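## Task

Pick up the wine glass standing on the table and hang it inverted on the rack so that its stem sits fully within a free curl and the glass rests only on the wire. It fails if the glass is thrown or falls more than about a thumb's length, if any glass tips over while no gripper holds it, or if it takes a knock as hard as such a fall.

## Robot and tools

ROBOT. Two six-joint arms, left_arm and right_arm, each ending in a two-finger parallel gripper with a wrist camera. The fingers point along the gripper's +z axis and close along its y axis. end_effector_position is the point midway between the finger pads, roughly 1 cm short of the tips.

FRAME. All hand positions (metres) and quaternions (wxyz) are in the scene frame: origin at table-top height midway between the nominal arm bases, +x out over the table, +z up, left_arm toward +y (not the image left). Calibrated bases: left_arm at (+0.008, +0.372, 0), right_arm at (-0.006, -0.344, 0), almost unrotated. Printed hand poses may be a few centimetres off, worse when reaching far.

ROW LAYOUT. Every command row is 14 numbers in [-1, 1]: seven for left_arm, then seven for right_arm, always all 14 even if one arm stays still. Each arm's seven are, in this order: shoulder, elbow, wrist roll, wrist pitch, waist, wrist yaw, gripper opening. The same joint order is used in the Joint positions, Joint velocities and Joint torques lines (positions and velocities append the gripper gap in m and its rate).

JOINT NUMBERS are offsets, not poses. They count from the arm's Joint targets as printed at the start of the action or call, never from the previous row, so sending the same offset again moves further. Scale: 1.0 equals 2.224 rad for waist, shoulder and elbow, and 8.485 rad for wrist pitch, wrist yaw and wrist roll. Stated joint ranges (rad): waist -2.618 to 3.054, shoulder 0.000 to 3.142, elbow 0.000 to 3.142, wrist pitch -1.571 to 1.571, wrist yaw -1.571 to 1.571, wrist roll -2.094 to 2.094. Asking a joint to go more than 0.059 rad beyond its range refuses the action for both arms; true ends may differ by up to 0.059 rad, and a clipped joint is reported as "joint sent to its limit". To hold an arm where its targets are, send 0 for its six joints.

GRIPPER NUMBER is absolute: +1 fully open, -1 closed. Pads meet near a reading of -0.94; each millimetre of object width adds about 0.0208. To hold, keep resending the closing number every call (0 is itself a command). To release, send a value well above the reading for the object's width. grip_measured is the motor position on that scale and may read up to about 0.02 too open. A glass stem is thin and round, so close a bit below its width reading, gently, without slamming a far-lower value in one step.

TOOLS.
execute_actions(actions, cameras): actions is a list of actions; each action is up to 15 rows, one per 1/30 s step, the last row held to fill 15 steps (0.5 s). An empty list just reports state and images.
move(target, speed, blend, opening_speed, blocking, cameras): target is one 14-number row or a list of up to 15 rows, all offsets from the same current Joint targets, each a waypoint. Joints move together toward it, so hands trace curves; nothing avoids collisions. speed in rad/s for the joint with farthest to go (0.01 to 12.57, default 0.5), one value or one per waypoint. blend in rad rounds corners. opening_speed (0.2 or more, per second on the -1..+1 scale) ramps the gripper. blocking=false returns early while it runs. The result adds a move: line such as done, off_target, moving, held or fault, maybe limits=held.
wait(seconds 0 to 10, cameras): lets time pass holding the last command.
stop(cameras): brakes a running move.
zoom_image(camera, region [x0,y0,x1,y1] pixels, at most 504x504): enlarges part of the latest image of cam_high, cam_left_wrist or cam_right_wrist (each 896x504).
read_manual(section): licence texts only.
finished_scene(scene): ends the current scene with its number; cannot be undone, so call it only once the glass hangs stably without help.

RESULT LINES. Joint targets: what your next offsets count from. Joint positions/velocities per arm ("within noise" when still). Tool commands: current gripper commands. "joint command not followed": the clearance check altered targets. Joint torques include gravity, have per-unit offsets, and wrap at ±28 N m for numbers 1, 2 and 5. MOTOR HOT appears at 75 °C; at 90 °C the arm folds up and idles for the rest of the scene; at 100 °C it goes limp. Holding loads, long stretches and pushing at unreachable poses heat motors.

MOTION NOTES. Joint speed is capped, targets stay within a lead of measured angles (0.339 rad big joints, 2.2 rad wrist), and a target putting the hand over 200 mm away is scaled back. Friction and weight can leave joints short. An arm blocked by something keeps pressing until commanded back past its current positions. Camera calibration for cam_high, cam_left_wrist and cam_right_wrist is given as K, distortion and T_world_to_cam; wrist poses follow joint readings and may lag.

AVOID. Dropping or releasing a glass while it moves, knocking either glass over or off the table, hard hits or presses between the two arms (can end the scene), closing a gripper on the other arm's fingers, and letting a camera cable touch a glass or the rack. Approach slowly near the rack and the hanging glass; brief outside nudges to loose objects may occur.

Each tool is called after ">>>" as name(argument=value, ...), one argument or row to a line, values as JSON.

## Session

Scene 1 done. Now looking at scene 2.

>>> execute_actions(
  actions=[],
)

>>> zoom_image(
  camera="cam_high",
  region=[300, 130, 680, 430],
)

Scene clock: 0.00 s.
left_arm: end_effector_position=(+0.4049, +0.3660, +0.0882) grip_measured=+1.000 end_effector_quat_wxyz=(+0.572, +0.000, +0.820, +0.013) | right_arm: end_effector_position=(+0.3743, -0.3516, +0.0940) grip_measured=+1.000 end_effector_quat_wxyz=(+0.593, +0.011, +0.805, -0.012)
Joint names: [shoulder, elbow, wrist roll, wrist pitch, waist, wrist yaw]
Joint positions: left_arm=[1.586 0.392 0.002 0.842 -0.038 -0.059 0.093] | right_arm=[1.537 0.303 0.002 0.934 -0.023 0.026 0.093]
Joint velocities: within noise
Joint torques (N m): no reading
Heat: left arm: 29 °C; right arm: 30 °C.
Joint targets: left_arm=[1.577 0.400 0.002 0.850 -0.038 -0.059] | right_arm=[1.531 0.310 0.002 0.937 -0.023 0.026]
Tool commands: left_gripper/opening=+1.0 right_gripper/opening=+1.0
camera_calibration:
cam_left_wrist: T_world_to_cam=[[0.00199801, -0.999632, -0.027052, 0.368692], [-0.699921, 0.0179232, -0.713996, 0.380002], [0.714218, 0.0203608, -0.699627, -0.154317], [0, 0, 0, 1]] pos_world=[0.375451, 0.364887, 0.17333]
cam_right_wrist: T_world_to_cam=[[-0.0544182, -0.998121, -0.0281602, -0.326267], [-0.657333, 0.0570387, -0.751438, 0.377021], [0.751633, -0.0223813, -0.659202, -0.149411], [0, 0, 0, 1]] pos_world=[0.342375, -0.350502, 0.175628]

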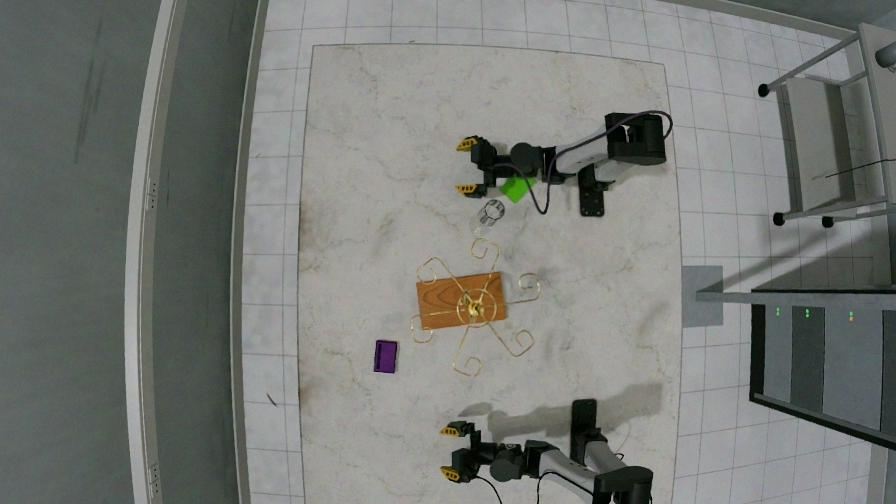

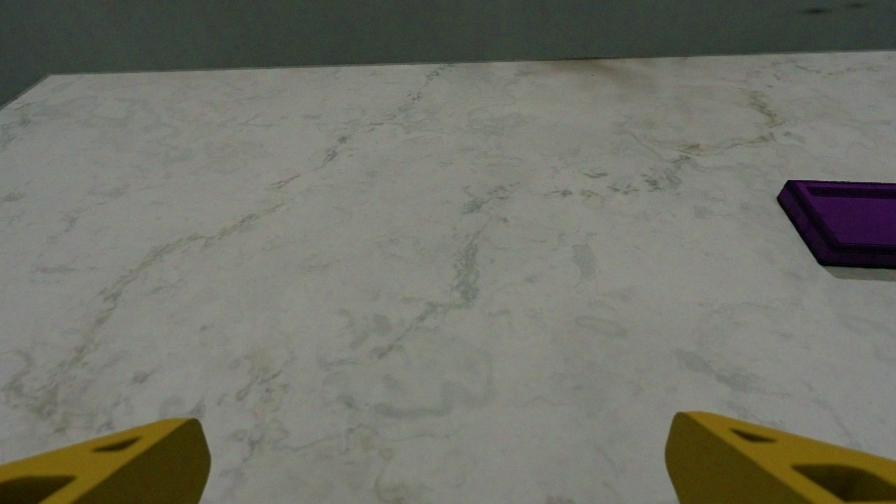

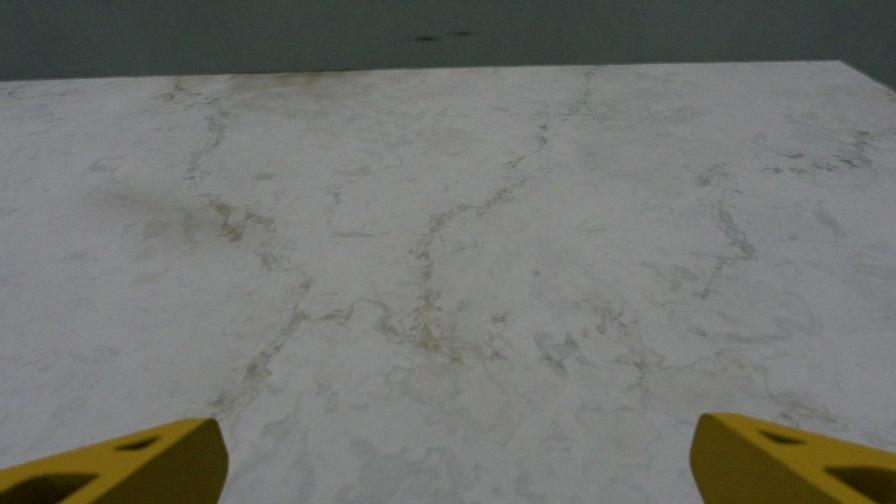

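Scaled by 1.326 from the camera's 896x504 image, which has a finer 1280x720 frame.

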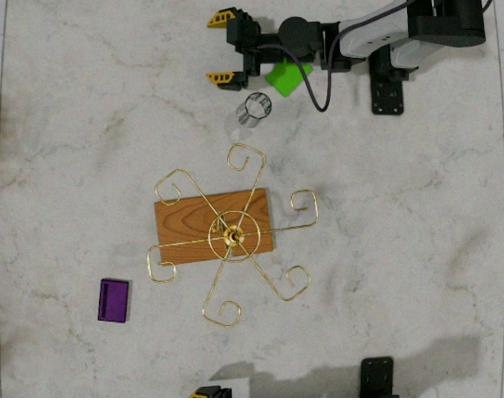

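>>> zoom_image(
  camera="cam_high",
  region=[450, 120, 570, 260],
)

>>> zoom_image(
  camera="cam_high",
  region=[400, 225, 560, 385],
)

Scaled by 3.600 from the camera's 896x504 image, which has a finer 1280x720 frame.

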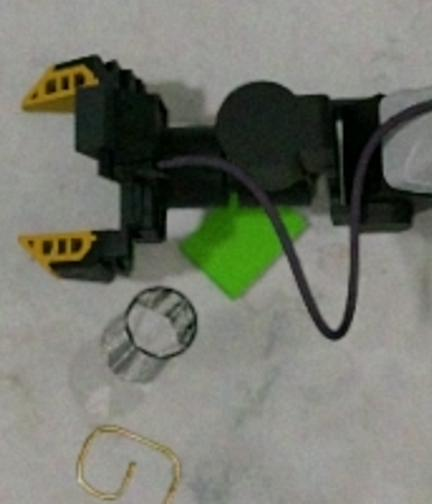

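Scaled by 3.150 from the camera's 896x504 image, which has a finer 1280x720 frame.

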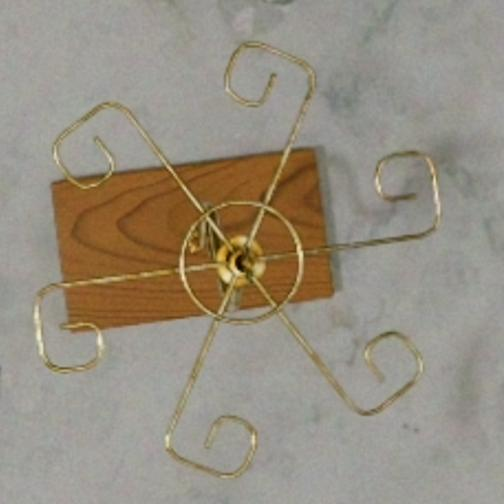

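>>> move(
  target=[
    [-0.165,0.071,0,-0.04,-0.036,0.0005,1,-0.1938,0.1709,0,-0.0586,-0.1246,-0.0148,1],
    [-0.3303,0.1421,0.1849,-0.0793,-0.0728,0.0011,1,-0.1983,0.0301,-0.1874,-0.2112,-0.3584,-0.1899,1],
  ],
  speed=0.7,
  blend=0.1,
  cameras=["all"],
)

>>> zoom_image(
  camera="cam_right_wrist",
  region=[300, 0, 700, 400],
)

Scene clock: 328.03 s.
left_arm: end_effector_position=(+0.3426, +0.3154, +0.3337) grip_measured=+1.000 end_effector_quat_wxyz=(+0.539, +0.527, +0.465, +0.464) | right_arm: end_effector_position=(+0.2027, -0.3169, +0.1531) grip_measured=+1.000 end_effector_quat_wxyz=(+0.643, -0.276, +0.667, +0.257)
Joint names: [shoulder, elbow, wrist roll, wrist pitch, waist, wrist yaw]
Joint positions: left_arm=[0.851 0.684 1.56 0.179 -0.195 -0.059 0.093] | right_arm=[1.099 0.387 -1.567 -0.843 -0.813 -1.529 0.093]
Joint torques (N m): left_arm=[-2.62 8.59 -0.02 1.94 -0.87 0.09] | right_arm=[-2.18 3.97 -0.29 0.11 -0.79 -1.23]
Heat: left arm: 46 °C; right arm: 40 °C.
Joint targets: left_arm=[0.842 0.716 1.571 0.177 -0.200 -0.050] | right_arm=[1.090 0.378 -1.588 -0.854 -0.821 -1.577]
joint sent to its limit (right arm) — the wrist yaw, lower limit.
move: off_target (right_arm); right_arm: the wrist yaw is farthest, 0.056 rad from its target
camera_calibration:
cam_left_wrist: T_world_to_cam=[[0.001908, -0.00306142, -0.999993, 0.335318], [-0.282699, 0.959202, -0.00347593, -0.164276], [0.959207, 0.282704, 0.000964702, -0.337619], [0, 0, 0, 1]] pos_world=[0.276766, 0.254047, 0.335071]
cam_right_wrist: T_world_to_cam=[[0.689402, -0.7239, -0.0263225, -0.363485], [-0.338488, -0.289805, -0.895231, 0.153949], [0.64043, 0.626084, -0.444824, 0.21452], [0, 0, 0, 1]] pos_world=[0.165313, -0.352819, 0.223675]

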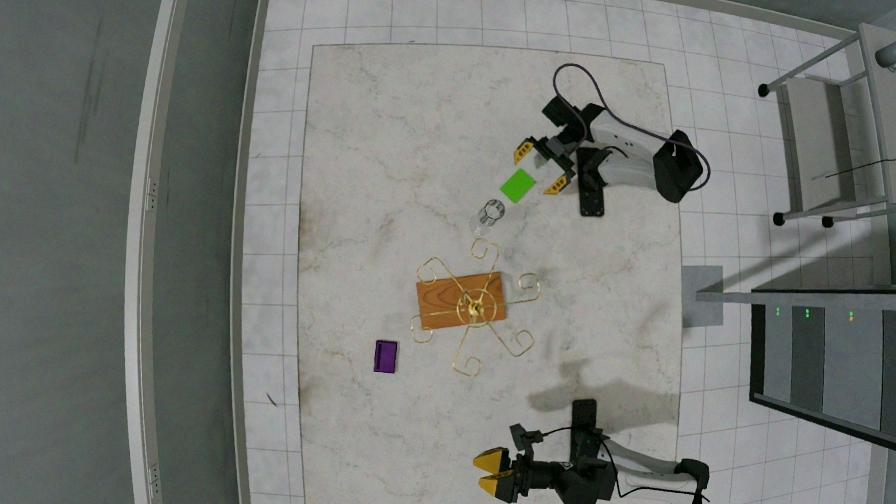

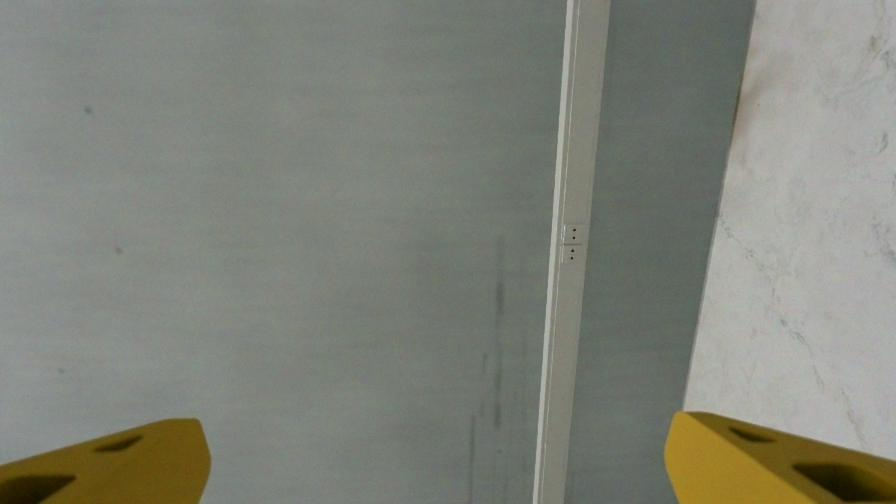

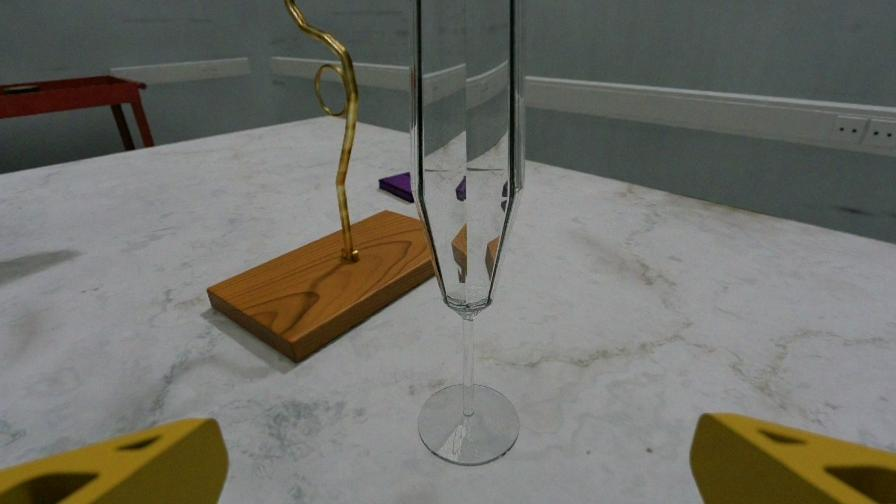

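Scaled by 1.260 from the camera's 896x504 image, which has a finer 1280x720 frame.

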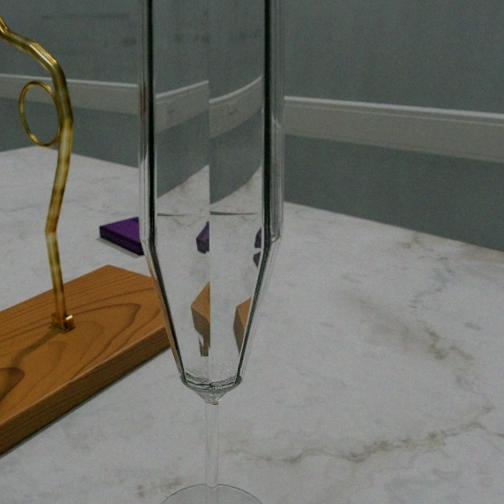

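>>> move(
  target=[0,0,0,0,0,0,1,0.2558,0.2379,0,0.0055,0.2073,0,1],
  speed=0.35,
  cameras=["cam_high","cam_right_wrist"],
)

>>> zoom_image(
  camera="cam_right_wrist",
  region=[300, 0, 650, 504],
)

Scene clock: 604.50 s.
left_arm: end_effector_position=(+0.3426, +0.3154, +0.3333) grip_measured=+1.000 end_effector_quat_wxyz=(+0.539, +0.527, +0.465, +0.464) | right_arm: end_effector_position=(+0.2930, -0.2739, +0.1681) grip_measured=+1.000 end_effector_quat_wxyz=(+0.561, -0.404, +0.597, +0.407)
Joint names: [shoulder, elbow, wrist roll, wrist pitch, waist, wrist yaw]
Joint positions: left_arm=[0.851 0.684 1.56 0.178 -0.195 -0.059 0.093] | right_arm=[1.653 0.881 -1.568 -0.828 -0.364 -1.532 0.093]
Joint torques (N m): left_arm=[-2.7 8.73 -0.03 1.99 -0.66 0.11] | right_arm=[-5.37 6.71 -0.32 0.39 0.34 -1.22]
Heat: left arm: 51 °C; right arm: 32 °C.
Joint targets: left_arm=[0.842 0.716 1.571 0.177 -0.200 -0.050] | right_arm=[1.659 0.907 -1.588 -0.808 -0.359 -1.578]
move: off_target (right_arm); right_arm: the wrist yaw is farthest, 0.045 rad from its target
camera_calibration:
cam_right_wrist: T_world_to_cam=[[0.933137, -0.352371, -0.0713457, -0.356265], [-0.21614, -0.391253, -0.894542, 0.146723], [0.287296, 0.85015, -0.441254, 0.300615], [0, 0, 0, 1]] pos_world=[0.277791, -0.3237, 0.23848]
Images, in order (width x height): cam_high 896x504, cam_right_wrist 896x504.

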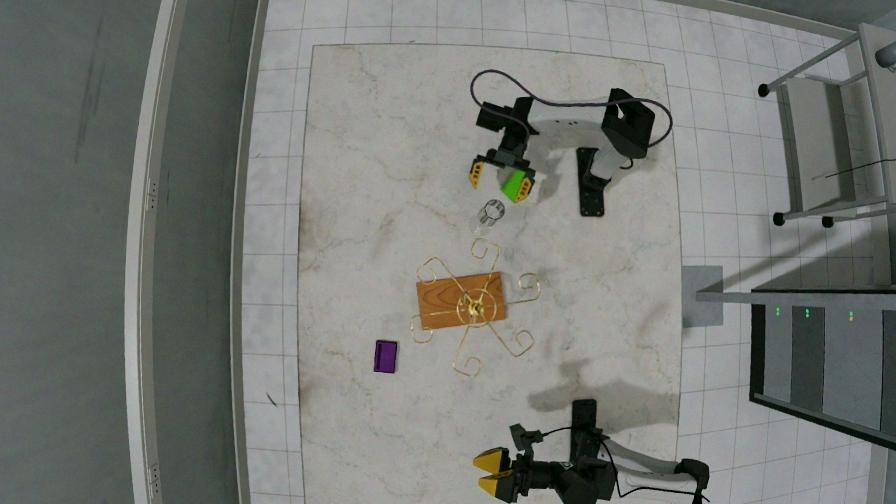

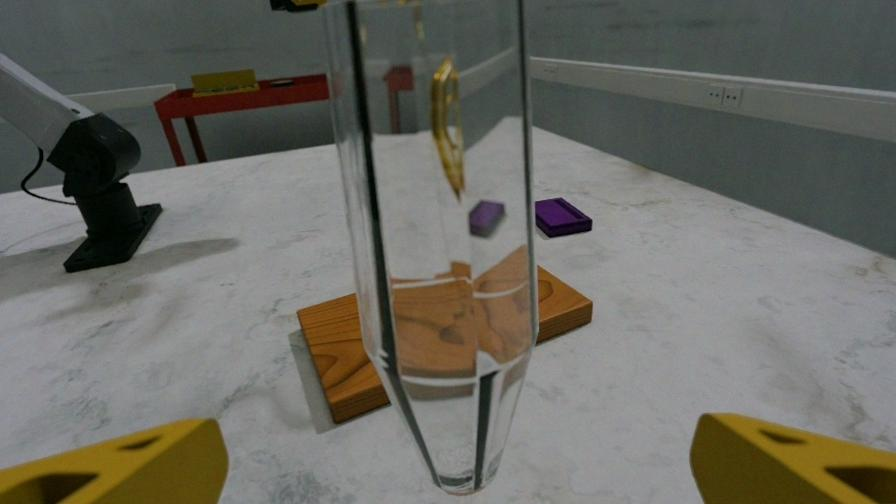

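Scaled by 1.000.

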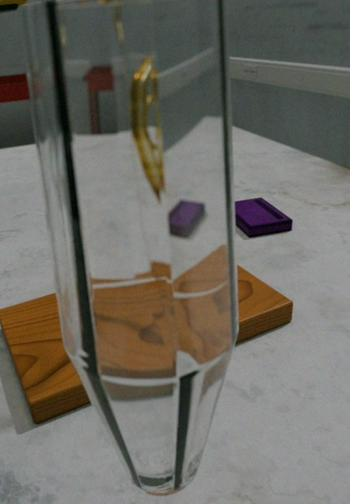

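>>> move(
  target=[0,0,0,0,0,0,1,0.0310,0.0342,0,0.0027,0.0486,0,1],
  speed=0.12,
  cameras=["cam_high","cam_right_wrist"],
)

Scene clock: 645.97 s.
left_arm: end_effector_position=(+0.3426, +0.3154, +0.3332) grip_measured=+1.000 end_effector_quat_wxyz=(+0.539, +0.527, +0.465, +0.464) | right_arm: end_effector_position=(+0.3042, -0.2474, +0.1678) grip_measured=+1.000 end_effector_quat_wxyz=(+0.545, -0.443, +0.568, +0.429)
Joint names: [shoulder, elbow, wrist roll, wrist pitch, waist, wrist yaw]
Joint positions: left_arm=[0.851 0.684 1.56 0.178 -0.195 -0.059 0.093] | right_arm=[1.721 0.956 -1.568 -0.808 -0.257 -1.533 0.093]
Joint torques (N m): left_arm=[-2.91 8.54 -0.03 2.05 -0.99 0.06] | right_arm=[-5.82 6.99 -0.32 0.44 0.44 -1.27]
Heat: left arm: 51 °C; right arm: 35 °C.
Joint targets: left_arm=[0.842 0.716 1.571 0.177 -0.200 -0.050] | right_arm=[1.728 0.983 -1.588 -0.785 -0.251 -1.578]
move: off_target (right_arm); right_arm: the wrist yaw is farthest, 0.045 rad from its target
camera_calibration:
cam_right_wrist: T_world_to_cam=[[0.967083, -0.250848, -0.0427324, -0.347328], [-0.14793, -0.417585, -0.896515, 0.132385], [0.207045, 0.873326, -0.440947, 0.304893], [0, 0, 0, 1]] pos_world=[0.292352, -0.298116, 0.238285]
Images, in order (width x height): cam_high 896x504, cam_right_wrist 896x504.

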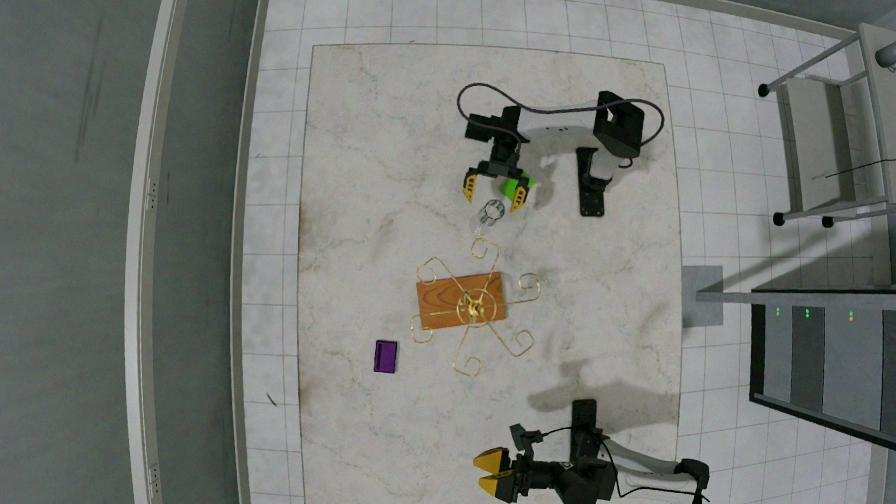

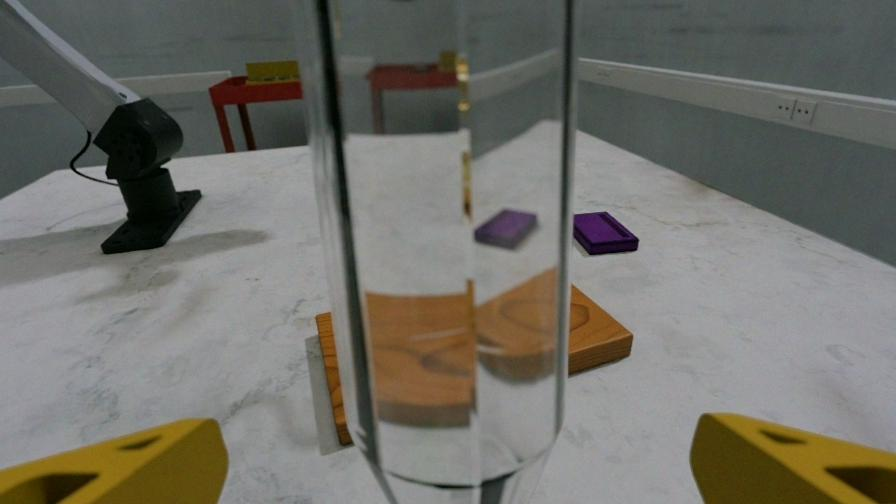

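>>> move(
  target=[0,0,0,0,0,0,1,0.0275,0.0332,0,-0.0015,0.0422,0,1],
  speed=0.08,
  cameras=["cam_high","cam_right_wrist"],
)

>>> zoom_image(
  camera="cam_high",
  region=[430, 130, 560, 260],
)

Scene clock: 656.23 s.
left_arm: end_effector_position=(+0.3426, +0.3154, +0.3332) grip_measured=+1.000 end_effector_quat_wxyz=(+0.539, +0.527, +0.465, +0.464) | right_arm: end_effector_position=(+0.3121, -0.2216, +0.1678) grip_measured=+1.000 end_effector_quat_wxyz=(+0.528, -0.473, +0.544, +0.450)
Joint names: [shoulder, elbow, wrist roll, wrist pitch, waist, wrist yaw]
Joint positions: left_arm=[0.851 0.684 1.56 0.178 -0.195 -0.059 0.093] | right_arm=[1.782 1.03 -1.568 -0.807 -0.164 -1.533 0.093]
Joint torques (N m): left_arm=[-2.65 8.68 -0.07 1.93 -0.9 0.1] | right_arm=[-6.5 7.04 -0.3 0.31 0.34 -1.25]
Heat: left arm: 51 °C; right arm: 34 °C.
Joint targets: left_arm=[0.842 0.716 1.571 0.177 -0.200 -0.050] | right_arm=[1.789 1.057 -1.588 -0.798 -0.158 -1.578]
move: off_target (right_arm); right_arm: the wrist yaw is farthest, 0.045 rad from its target
camera_calibration:
cam_right_wrist: T_world_to_cam=[[0.986752, -0.159541, -0.0294591, -0.336642], [-0.0964772, -0.431048, -0.897157, 0.125331], [0.130435, 0.888113, -0.440729, 0.307815], [0, 0, 0, 1]] pos_world=[0.304124, -0.273059, 0.238187]
Images, in order (width x height): cam_high 896x504, cam_right_wrist 896x504.

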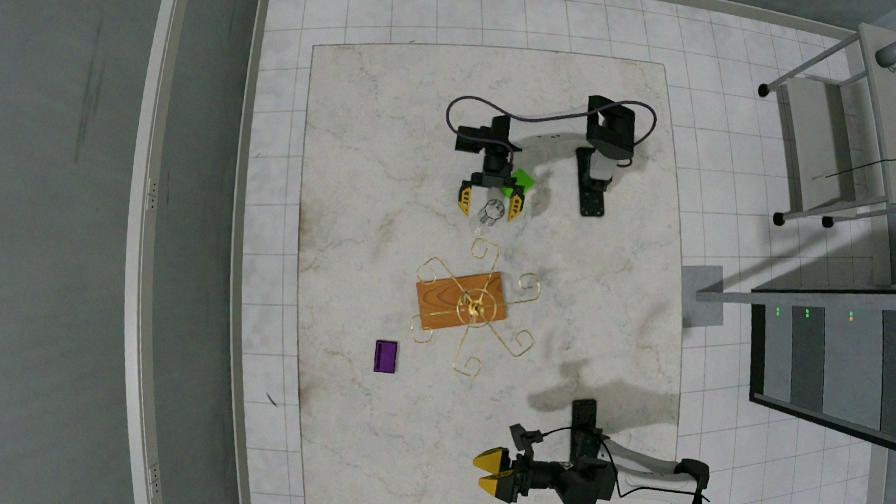

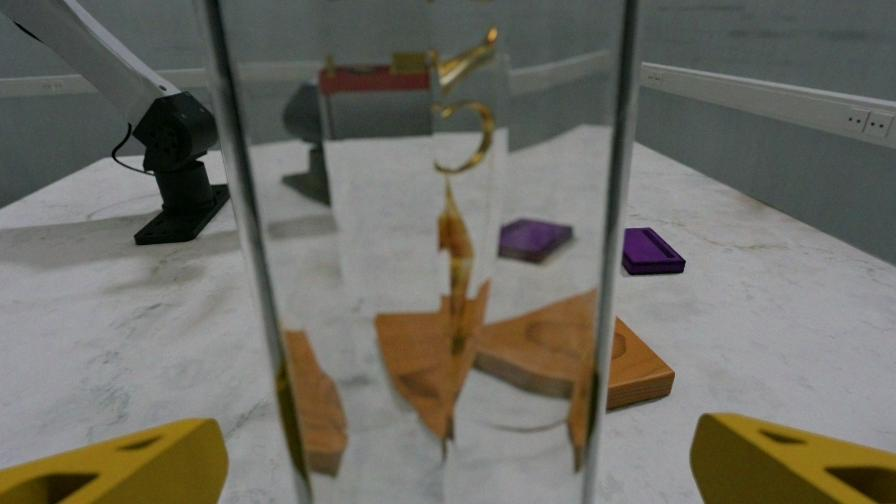

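Scaled by 3.877 from the camera's 896x504 image, which has a finer 1280x720 frame.

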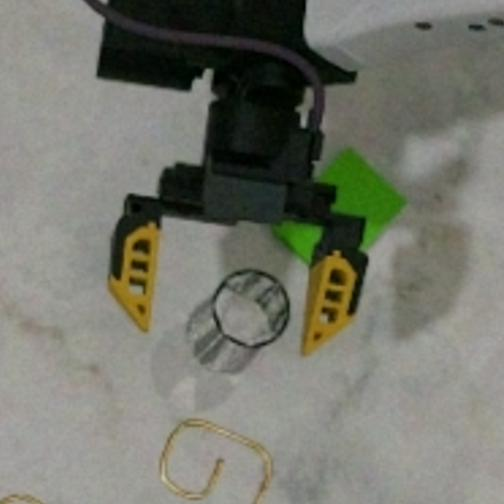

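>>> move(
  target=[0,0,0,0,0,0,1,0,0,0,0,0,0,-0.12],
  opening_speed=0.4,
  cameras=["cam_high","cam_right_wrist"],
)

>>> zoom_image(
  camera="cam_high",
  region=[430, 130, 560, 260],
)

Scene clock: 695.50 s.
left_arm: end_effector_position=(+0.3426, +0.3154, +0.3332) grip_measured=+1.000 end_effector_quat_wxyz=(+0.539, +0.527, +0.465, +0.464) | right_arm: end_effector_position=(+0.3121, -0.2216, +0.1680) grip_measured=+0.009 end_effector_quat_wxyz=(+0.528, -0.472, +0.543, +0.450)
Joint names: [shoulder, elbow, wrist roll, wrist pitch, waist, wrist yaw]
Joint positions: left_arm=[0.851 0.684 1.56 0.178 -0.195 -0.059 0.093] | right_arm=[1.782 1.03 -1.569 -0.807 -0.164 -1.535 0.046]
Joint torques (N m): left_arm=[-2.74 8.4 -0.02 1.99 -0.84 0.05] | right_arm=[-6.46 7.01 -0.29 0.34 0.53 -1.22]
Heat: left arm: 51 °C; right arm: 34 °C.
Joint targets: left_arm=[0.842 0.716 1.571 0.177 -0.200 -0.050] | right_arm=[1.789 1.057 -1.588 -0.798 -0.158 -1.578]
move: off_target (right_arm); right_arm: the wrist yaw is farthest, 0.043 rad from its target
camera_calibration:
cam_right_wrist: T_world_to_cam=[[0.986774, -0.159465, -0.0291089, -0.336724], [-0.0959729, -0.430015, -0.897706, 0.125641], [0.130635, 0.888627, -0.439632, 0.307766], [0, 0, 0, 1]] pos_world=[0.304124, -0.273157, 0.23829]
Images, in order (width x height): cam_high 896x504, cam_right_wrist 896x504.

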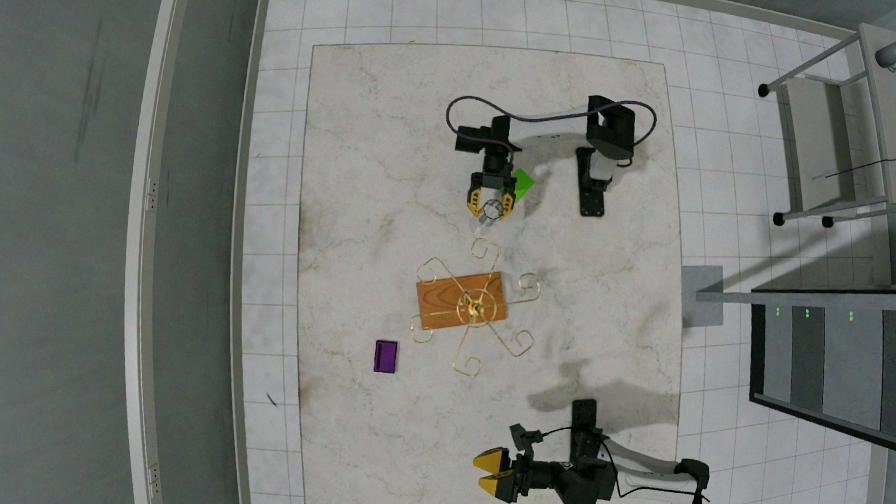

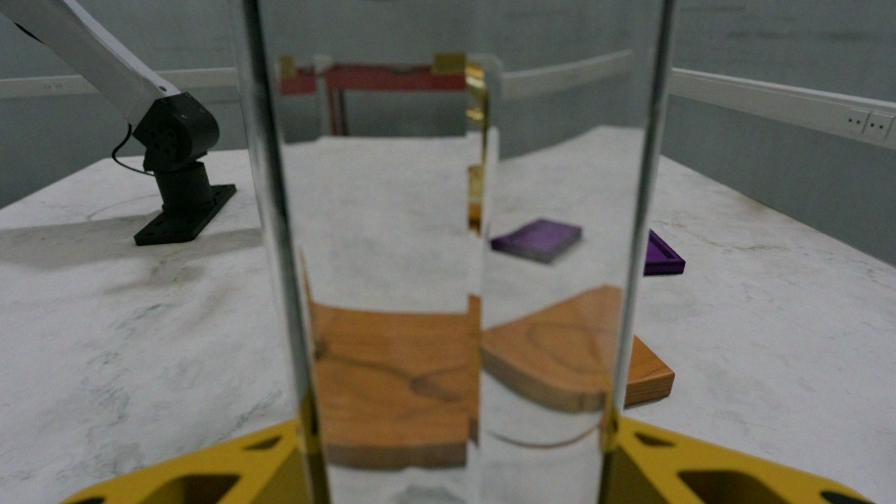

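Scaled by 3.877 from the camera's 896x504 image, which has a finer 1280x720 frame.

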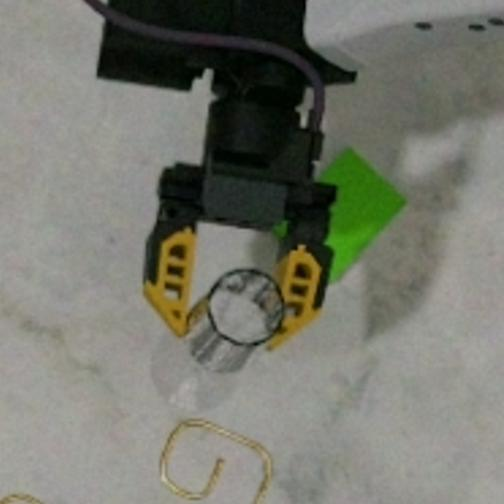

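>>> move(
  target=[
    [0,0,0,0,0,0,1,-0.0735,0.0301,0,-0.0276,0,0,-0.2],
    [0,0,0,0,0,0,1,-0.1614,0.0013,0,-0.0468,0,0,-0.2],
  ],
  speed=0.2,
  blend=0.03,
  opening_speed=0.4,
  cameras=["all"],
)

Scene clock: 785.03 s.
left_arm: end_effector_position=(+0.3426, +0.3154, +0.3332) grip_measured=+1.000 end_effector_quat_wxyz=(+0.539, +0.527, +0.465, +0.464) | right_arm: end_effector_position=(+0.2552, -0.2132, +0.2570) grip_measured=-0.005 end_effector_quat_wxyz=(+0.526, -0.478, +0.545, +0.444)
Joint names: [shoulder, elbow, wrist roll, wrist pitch, waist, wrist yaw]
Joint positions: left_arm=[0.851 0.684 1.56 0.178 -0.195 -0.059 0.093] | right_arm=[1.45 1.068 -1.581 -1.18 -0.164 -1.519 0.045]
Joint torques (N m): left_arm=[-2.56 8.66 -0.06 1.96 -0.92 0.1] | right_arm=[-6.84 4.6 -0.19 0.07 0.42 -1.41]
Heat: left arm: 51 °C; right arm: 35 °C.
Joint targets: left_arm=[0.842 0.716 1.571 0.177 -0.200 -0.050] | right_arm=[1.430 1.059 -1.588 -1.195 -0.158 -1.577]
move: off_target (right_arm); right_arm: the wrist yaw is farthest, 0.059 rad from its target
camera_calibration:
cam_left_wrist: T_world_to_cam=[[0.000112955, -0.00192275, -0.999998, 0.335126], [-0.282689, 0.95921, -0.00187625, -0.164815], [0.959212, 0.282689, -0.000435192, -0.33715], [0, 0, 0, 1]] pos_world=[0.276769, 0.254045, 0.334669]
cam_right_wrist: T_world_to_cam=[[0.987, -0.159506, -0.0196995, -0.279201], [-0.0897657, -0.445441, -0.8908, 0.197063], [0.133313, 0.880988, -0.453968, 0.348273], [0, 0, 0, 1]] pos_world=[0.246831, -0.263578, 0.328149]

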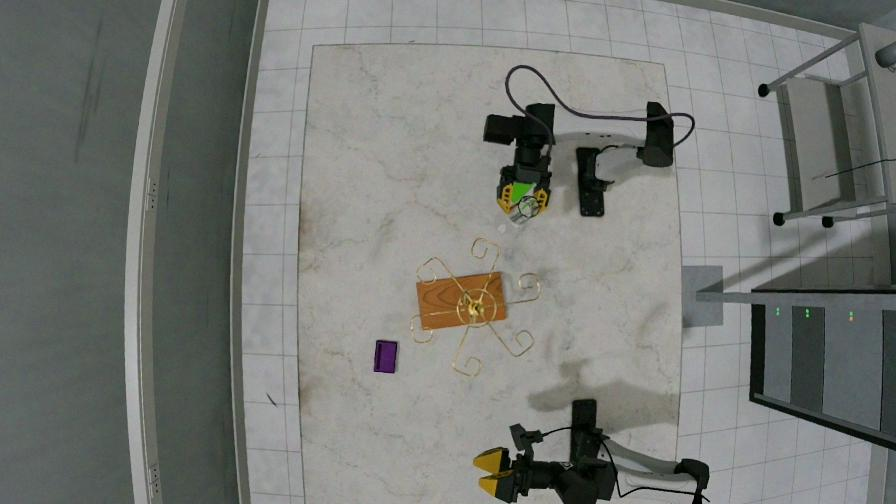

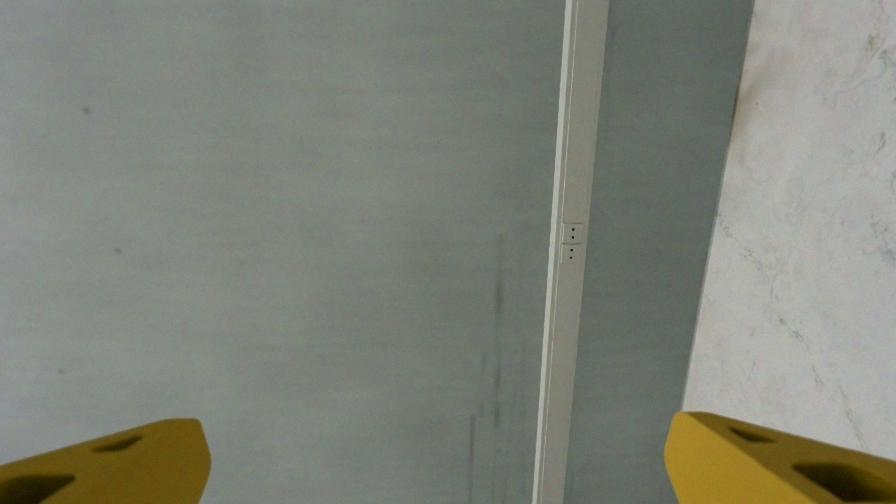

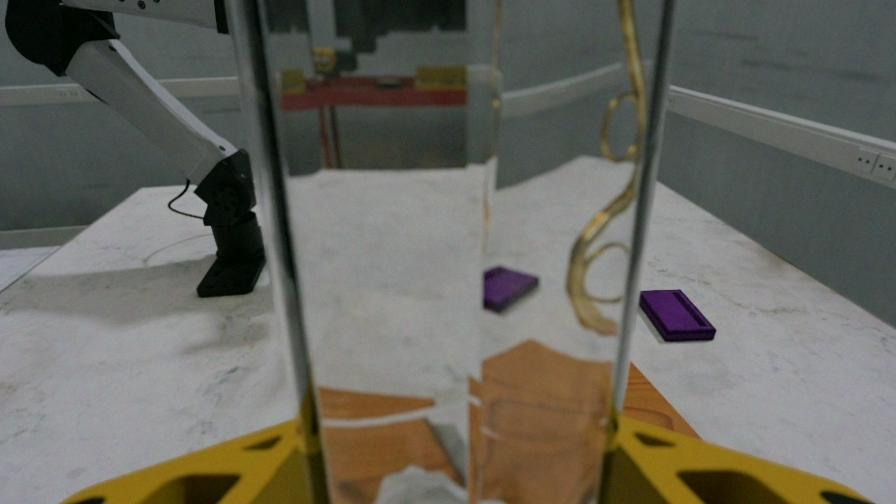

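>>> move(
  target=[0,0,0,0,0,0,1,0,0,0.0929,0,0.1344,0,-0.2],
  speed=0.4,
  cameras=["all"],
)

Scene clock: 798.37 s.
left_arm: end_effector_position=(+0.3426, +0.3154, +0.3332) grip_measured=+1.000 end_effector_quat_wxyz=(+0.538, +0.528, +0.465, +0.464) | right_arm: end_effector_position=(+0.2048, -0.1419, +0.2607) grip_measured=-0.005 end_effector_quat_wxyz=(+0.228, -0.334, +0.635, +0.658)
Joint names: [shoulder, elbow, wrist roll, wrist pitch, waist, wrist yaw]
Joint positions: left_arm=[0.851 0.684 1.56 0.177 -0.195 -0.059 0.093] | right_arm=[1.45 1.068 -0.811 -1.181 0.136 -1.541 0.045]
Joint torques (N m): left_arm=[-2.44 8.61 0.01 2 -0.95 0.11] | right_arm=[-6.82 4.74 -0.1 0.13 0.42 -1.13]
Heat: left arm: 51 °C; right arm: 35 °C.
Joint targets: left_arm=[0.842 0.716 1.571 0.177 -0.200 -0.050] | right_arm=[1.430 1.059 -0.800 -1.195 0.142 -1.578]
move: off_target (right_arm); right_arm: the wrist yaw is farthest, 0.036 rad from its target
camera_calibration:
cam_left_wrist: T_world_to_cam=[[-0.000231311, -0.00181575, -0.999998, 0.335094], [-0.282688, 0.959211, -0.0016763, -0.164882], [0.959212, 0.282687, -0.000735166, -0.33705], [0, 0, 0, 1]] pos_world=[0.27677, 0.254044, 0.334569]
cam_right_wrist: T_world_to_cam=[[0.699404, 0.0741927, -0.710865, 0.0543416], [-0.581545, -0.519124, -0.62635, 0.248949], [-0.415498, 0.851472, -0.319931, 0.367165], [0, 0, 0, 1]] pos_world=[0.259325, -0.187427, 0.312027]

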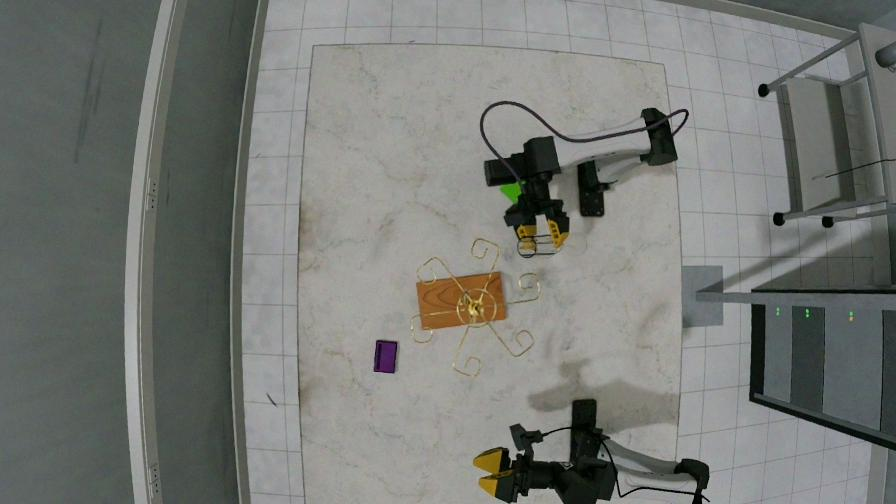

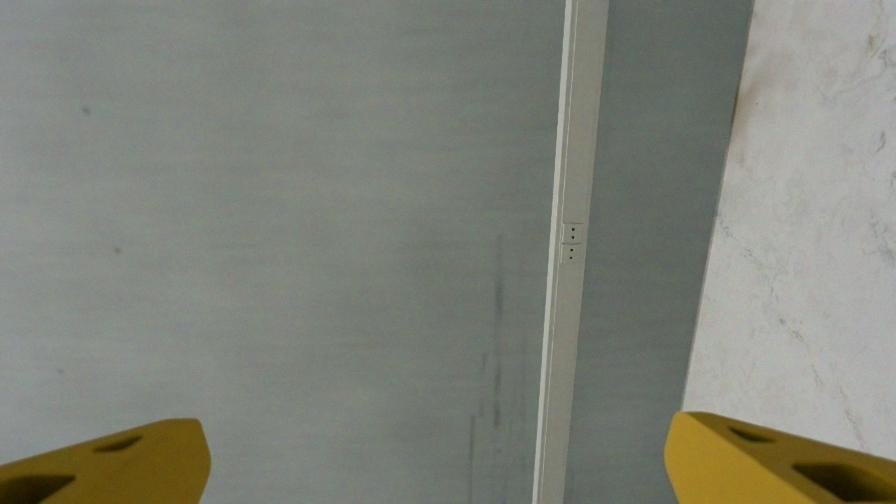

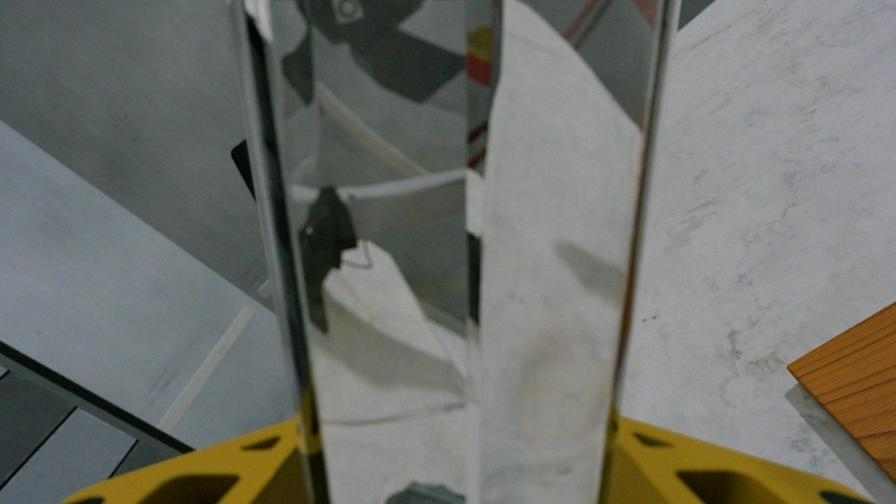

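>>> move(
  target=[0,0,0,0,0,0,1,0,0,0.0943,0,0.1335,0,-0.2],
  speed=0.4,
  cameras=["all"],
)

>>> zoom_image(
  camera="cam_high",
  region=[470, 160, 620, 320],
)

Scene clock: 808.57 s.
left_arm: end_effector_position=(+0.3426, +0.3154, +0.3332) grip_measured=+1.000 end_effector_quat_wxyz=(+0.538, +0.528, +0.465, +0.464) | right_arm: end_effector_position=(+0.1364, -0.0892, +0.2610) grip_measured=-0.005 end_effector_quat_wxyz=(-0.147, -0.167, +0.697, +0.681)
Joint names: [shoulder, elbow, wrist roll, wrist pitch, waist, wrist yaw]
Joint positions: left_arm=[0.851 0.684 1.56 0.177 -0.195 -0.059 0.093] | right_arm=[1.45 1.068 -0.017 -1.181 0.433 -1.542 0.045]
Joint torques (N m): left_arm=[-2.58 8.49 0.02 1.99 -0.77 0.12] | right_arm=[-6.86 4.56 0.02 0.11 0.39 -1.15]
Heat: left arm: 51 °C; right arm: 34 °C.
Joint targets: left_arm=[0.842 0.716 1.571 0.177 -0.200 -0.050] | right_arm=[1.430 1.059 0.000 -1.195 0.438 -1.578]
move: off_target (right_arm); right_arm: the wrist yaw is farthest, 0.036 rad from its target
camera_calibration:
cam_left_wrist: T_world_to_cam=[[-0.000231311, -0.00181575, -0.999998, 0.335094], [-0.282688, 0.959211, -0.0016763, -0.164882], [0.959212, 0.282687, -0.000735166, -0.33705], [0, 0, 0, 1]] pos_world=[0.27677, 0.254044, 0.334569]
cam_right_wrist: T_world_to_cam=[[0.00293366, -0.0417668, -0.999123, 0.258349], [-0.647643, -0.761356, 0.0299257, 0.0527735], [-0.761938, 0.646988, -0.0292836, 0.247131], [0, 0, 0, 1]] pos_world=[0.221719, -0.108921, 0.26378]

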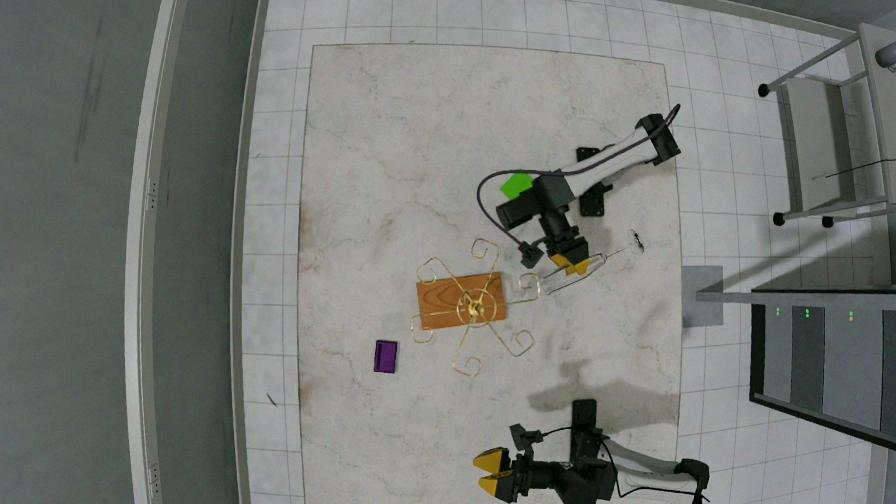

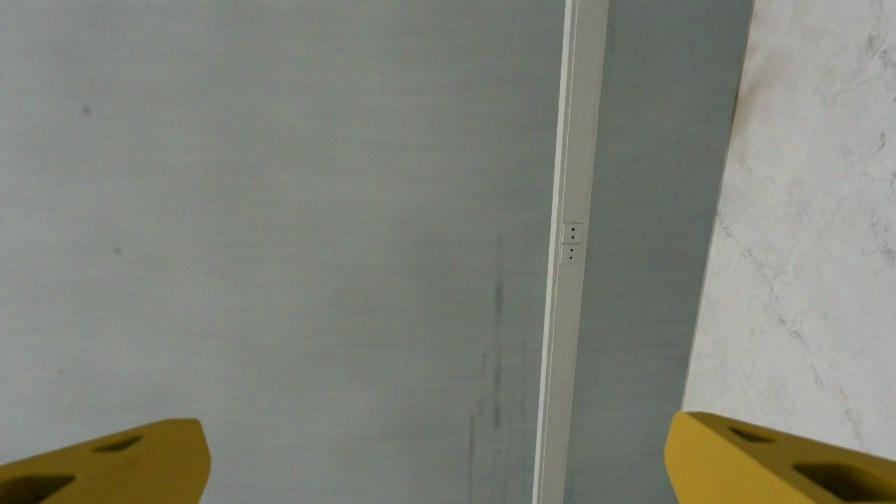

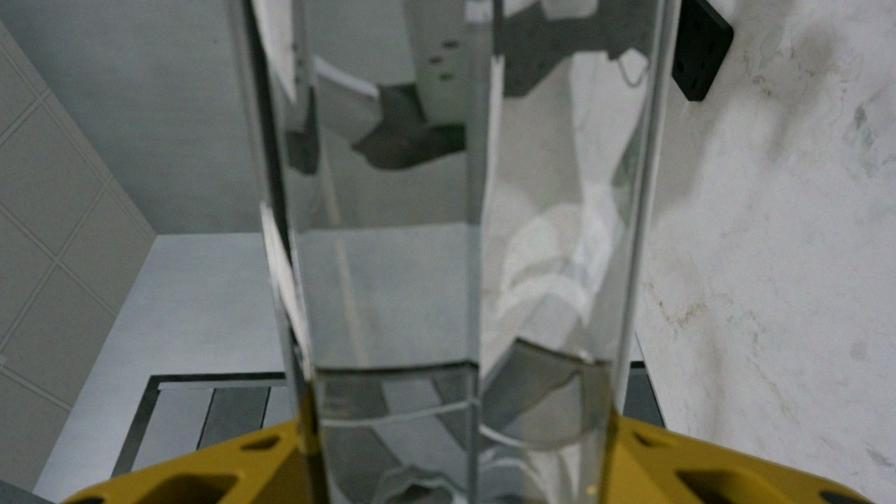

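Scaled by 3.150 from the camera's 896x504 image, which has a finer 1280x720 frame.

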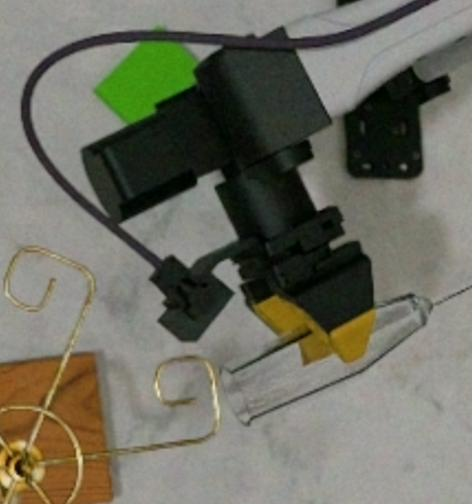

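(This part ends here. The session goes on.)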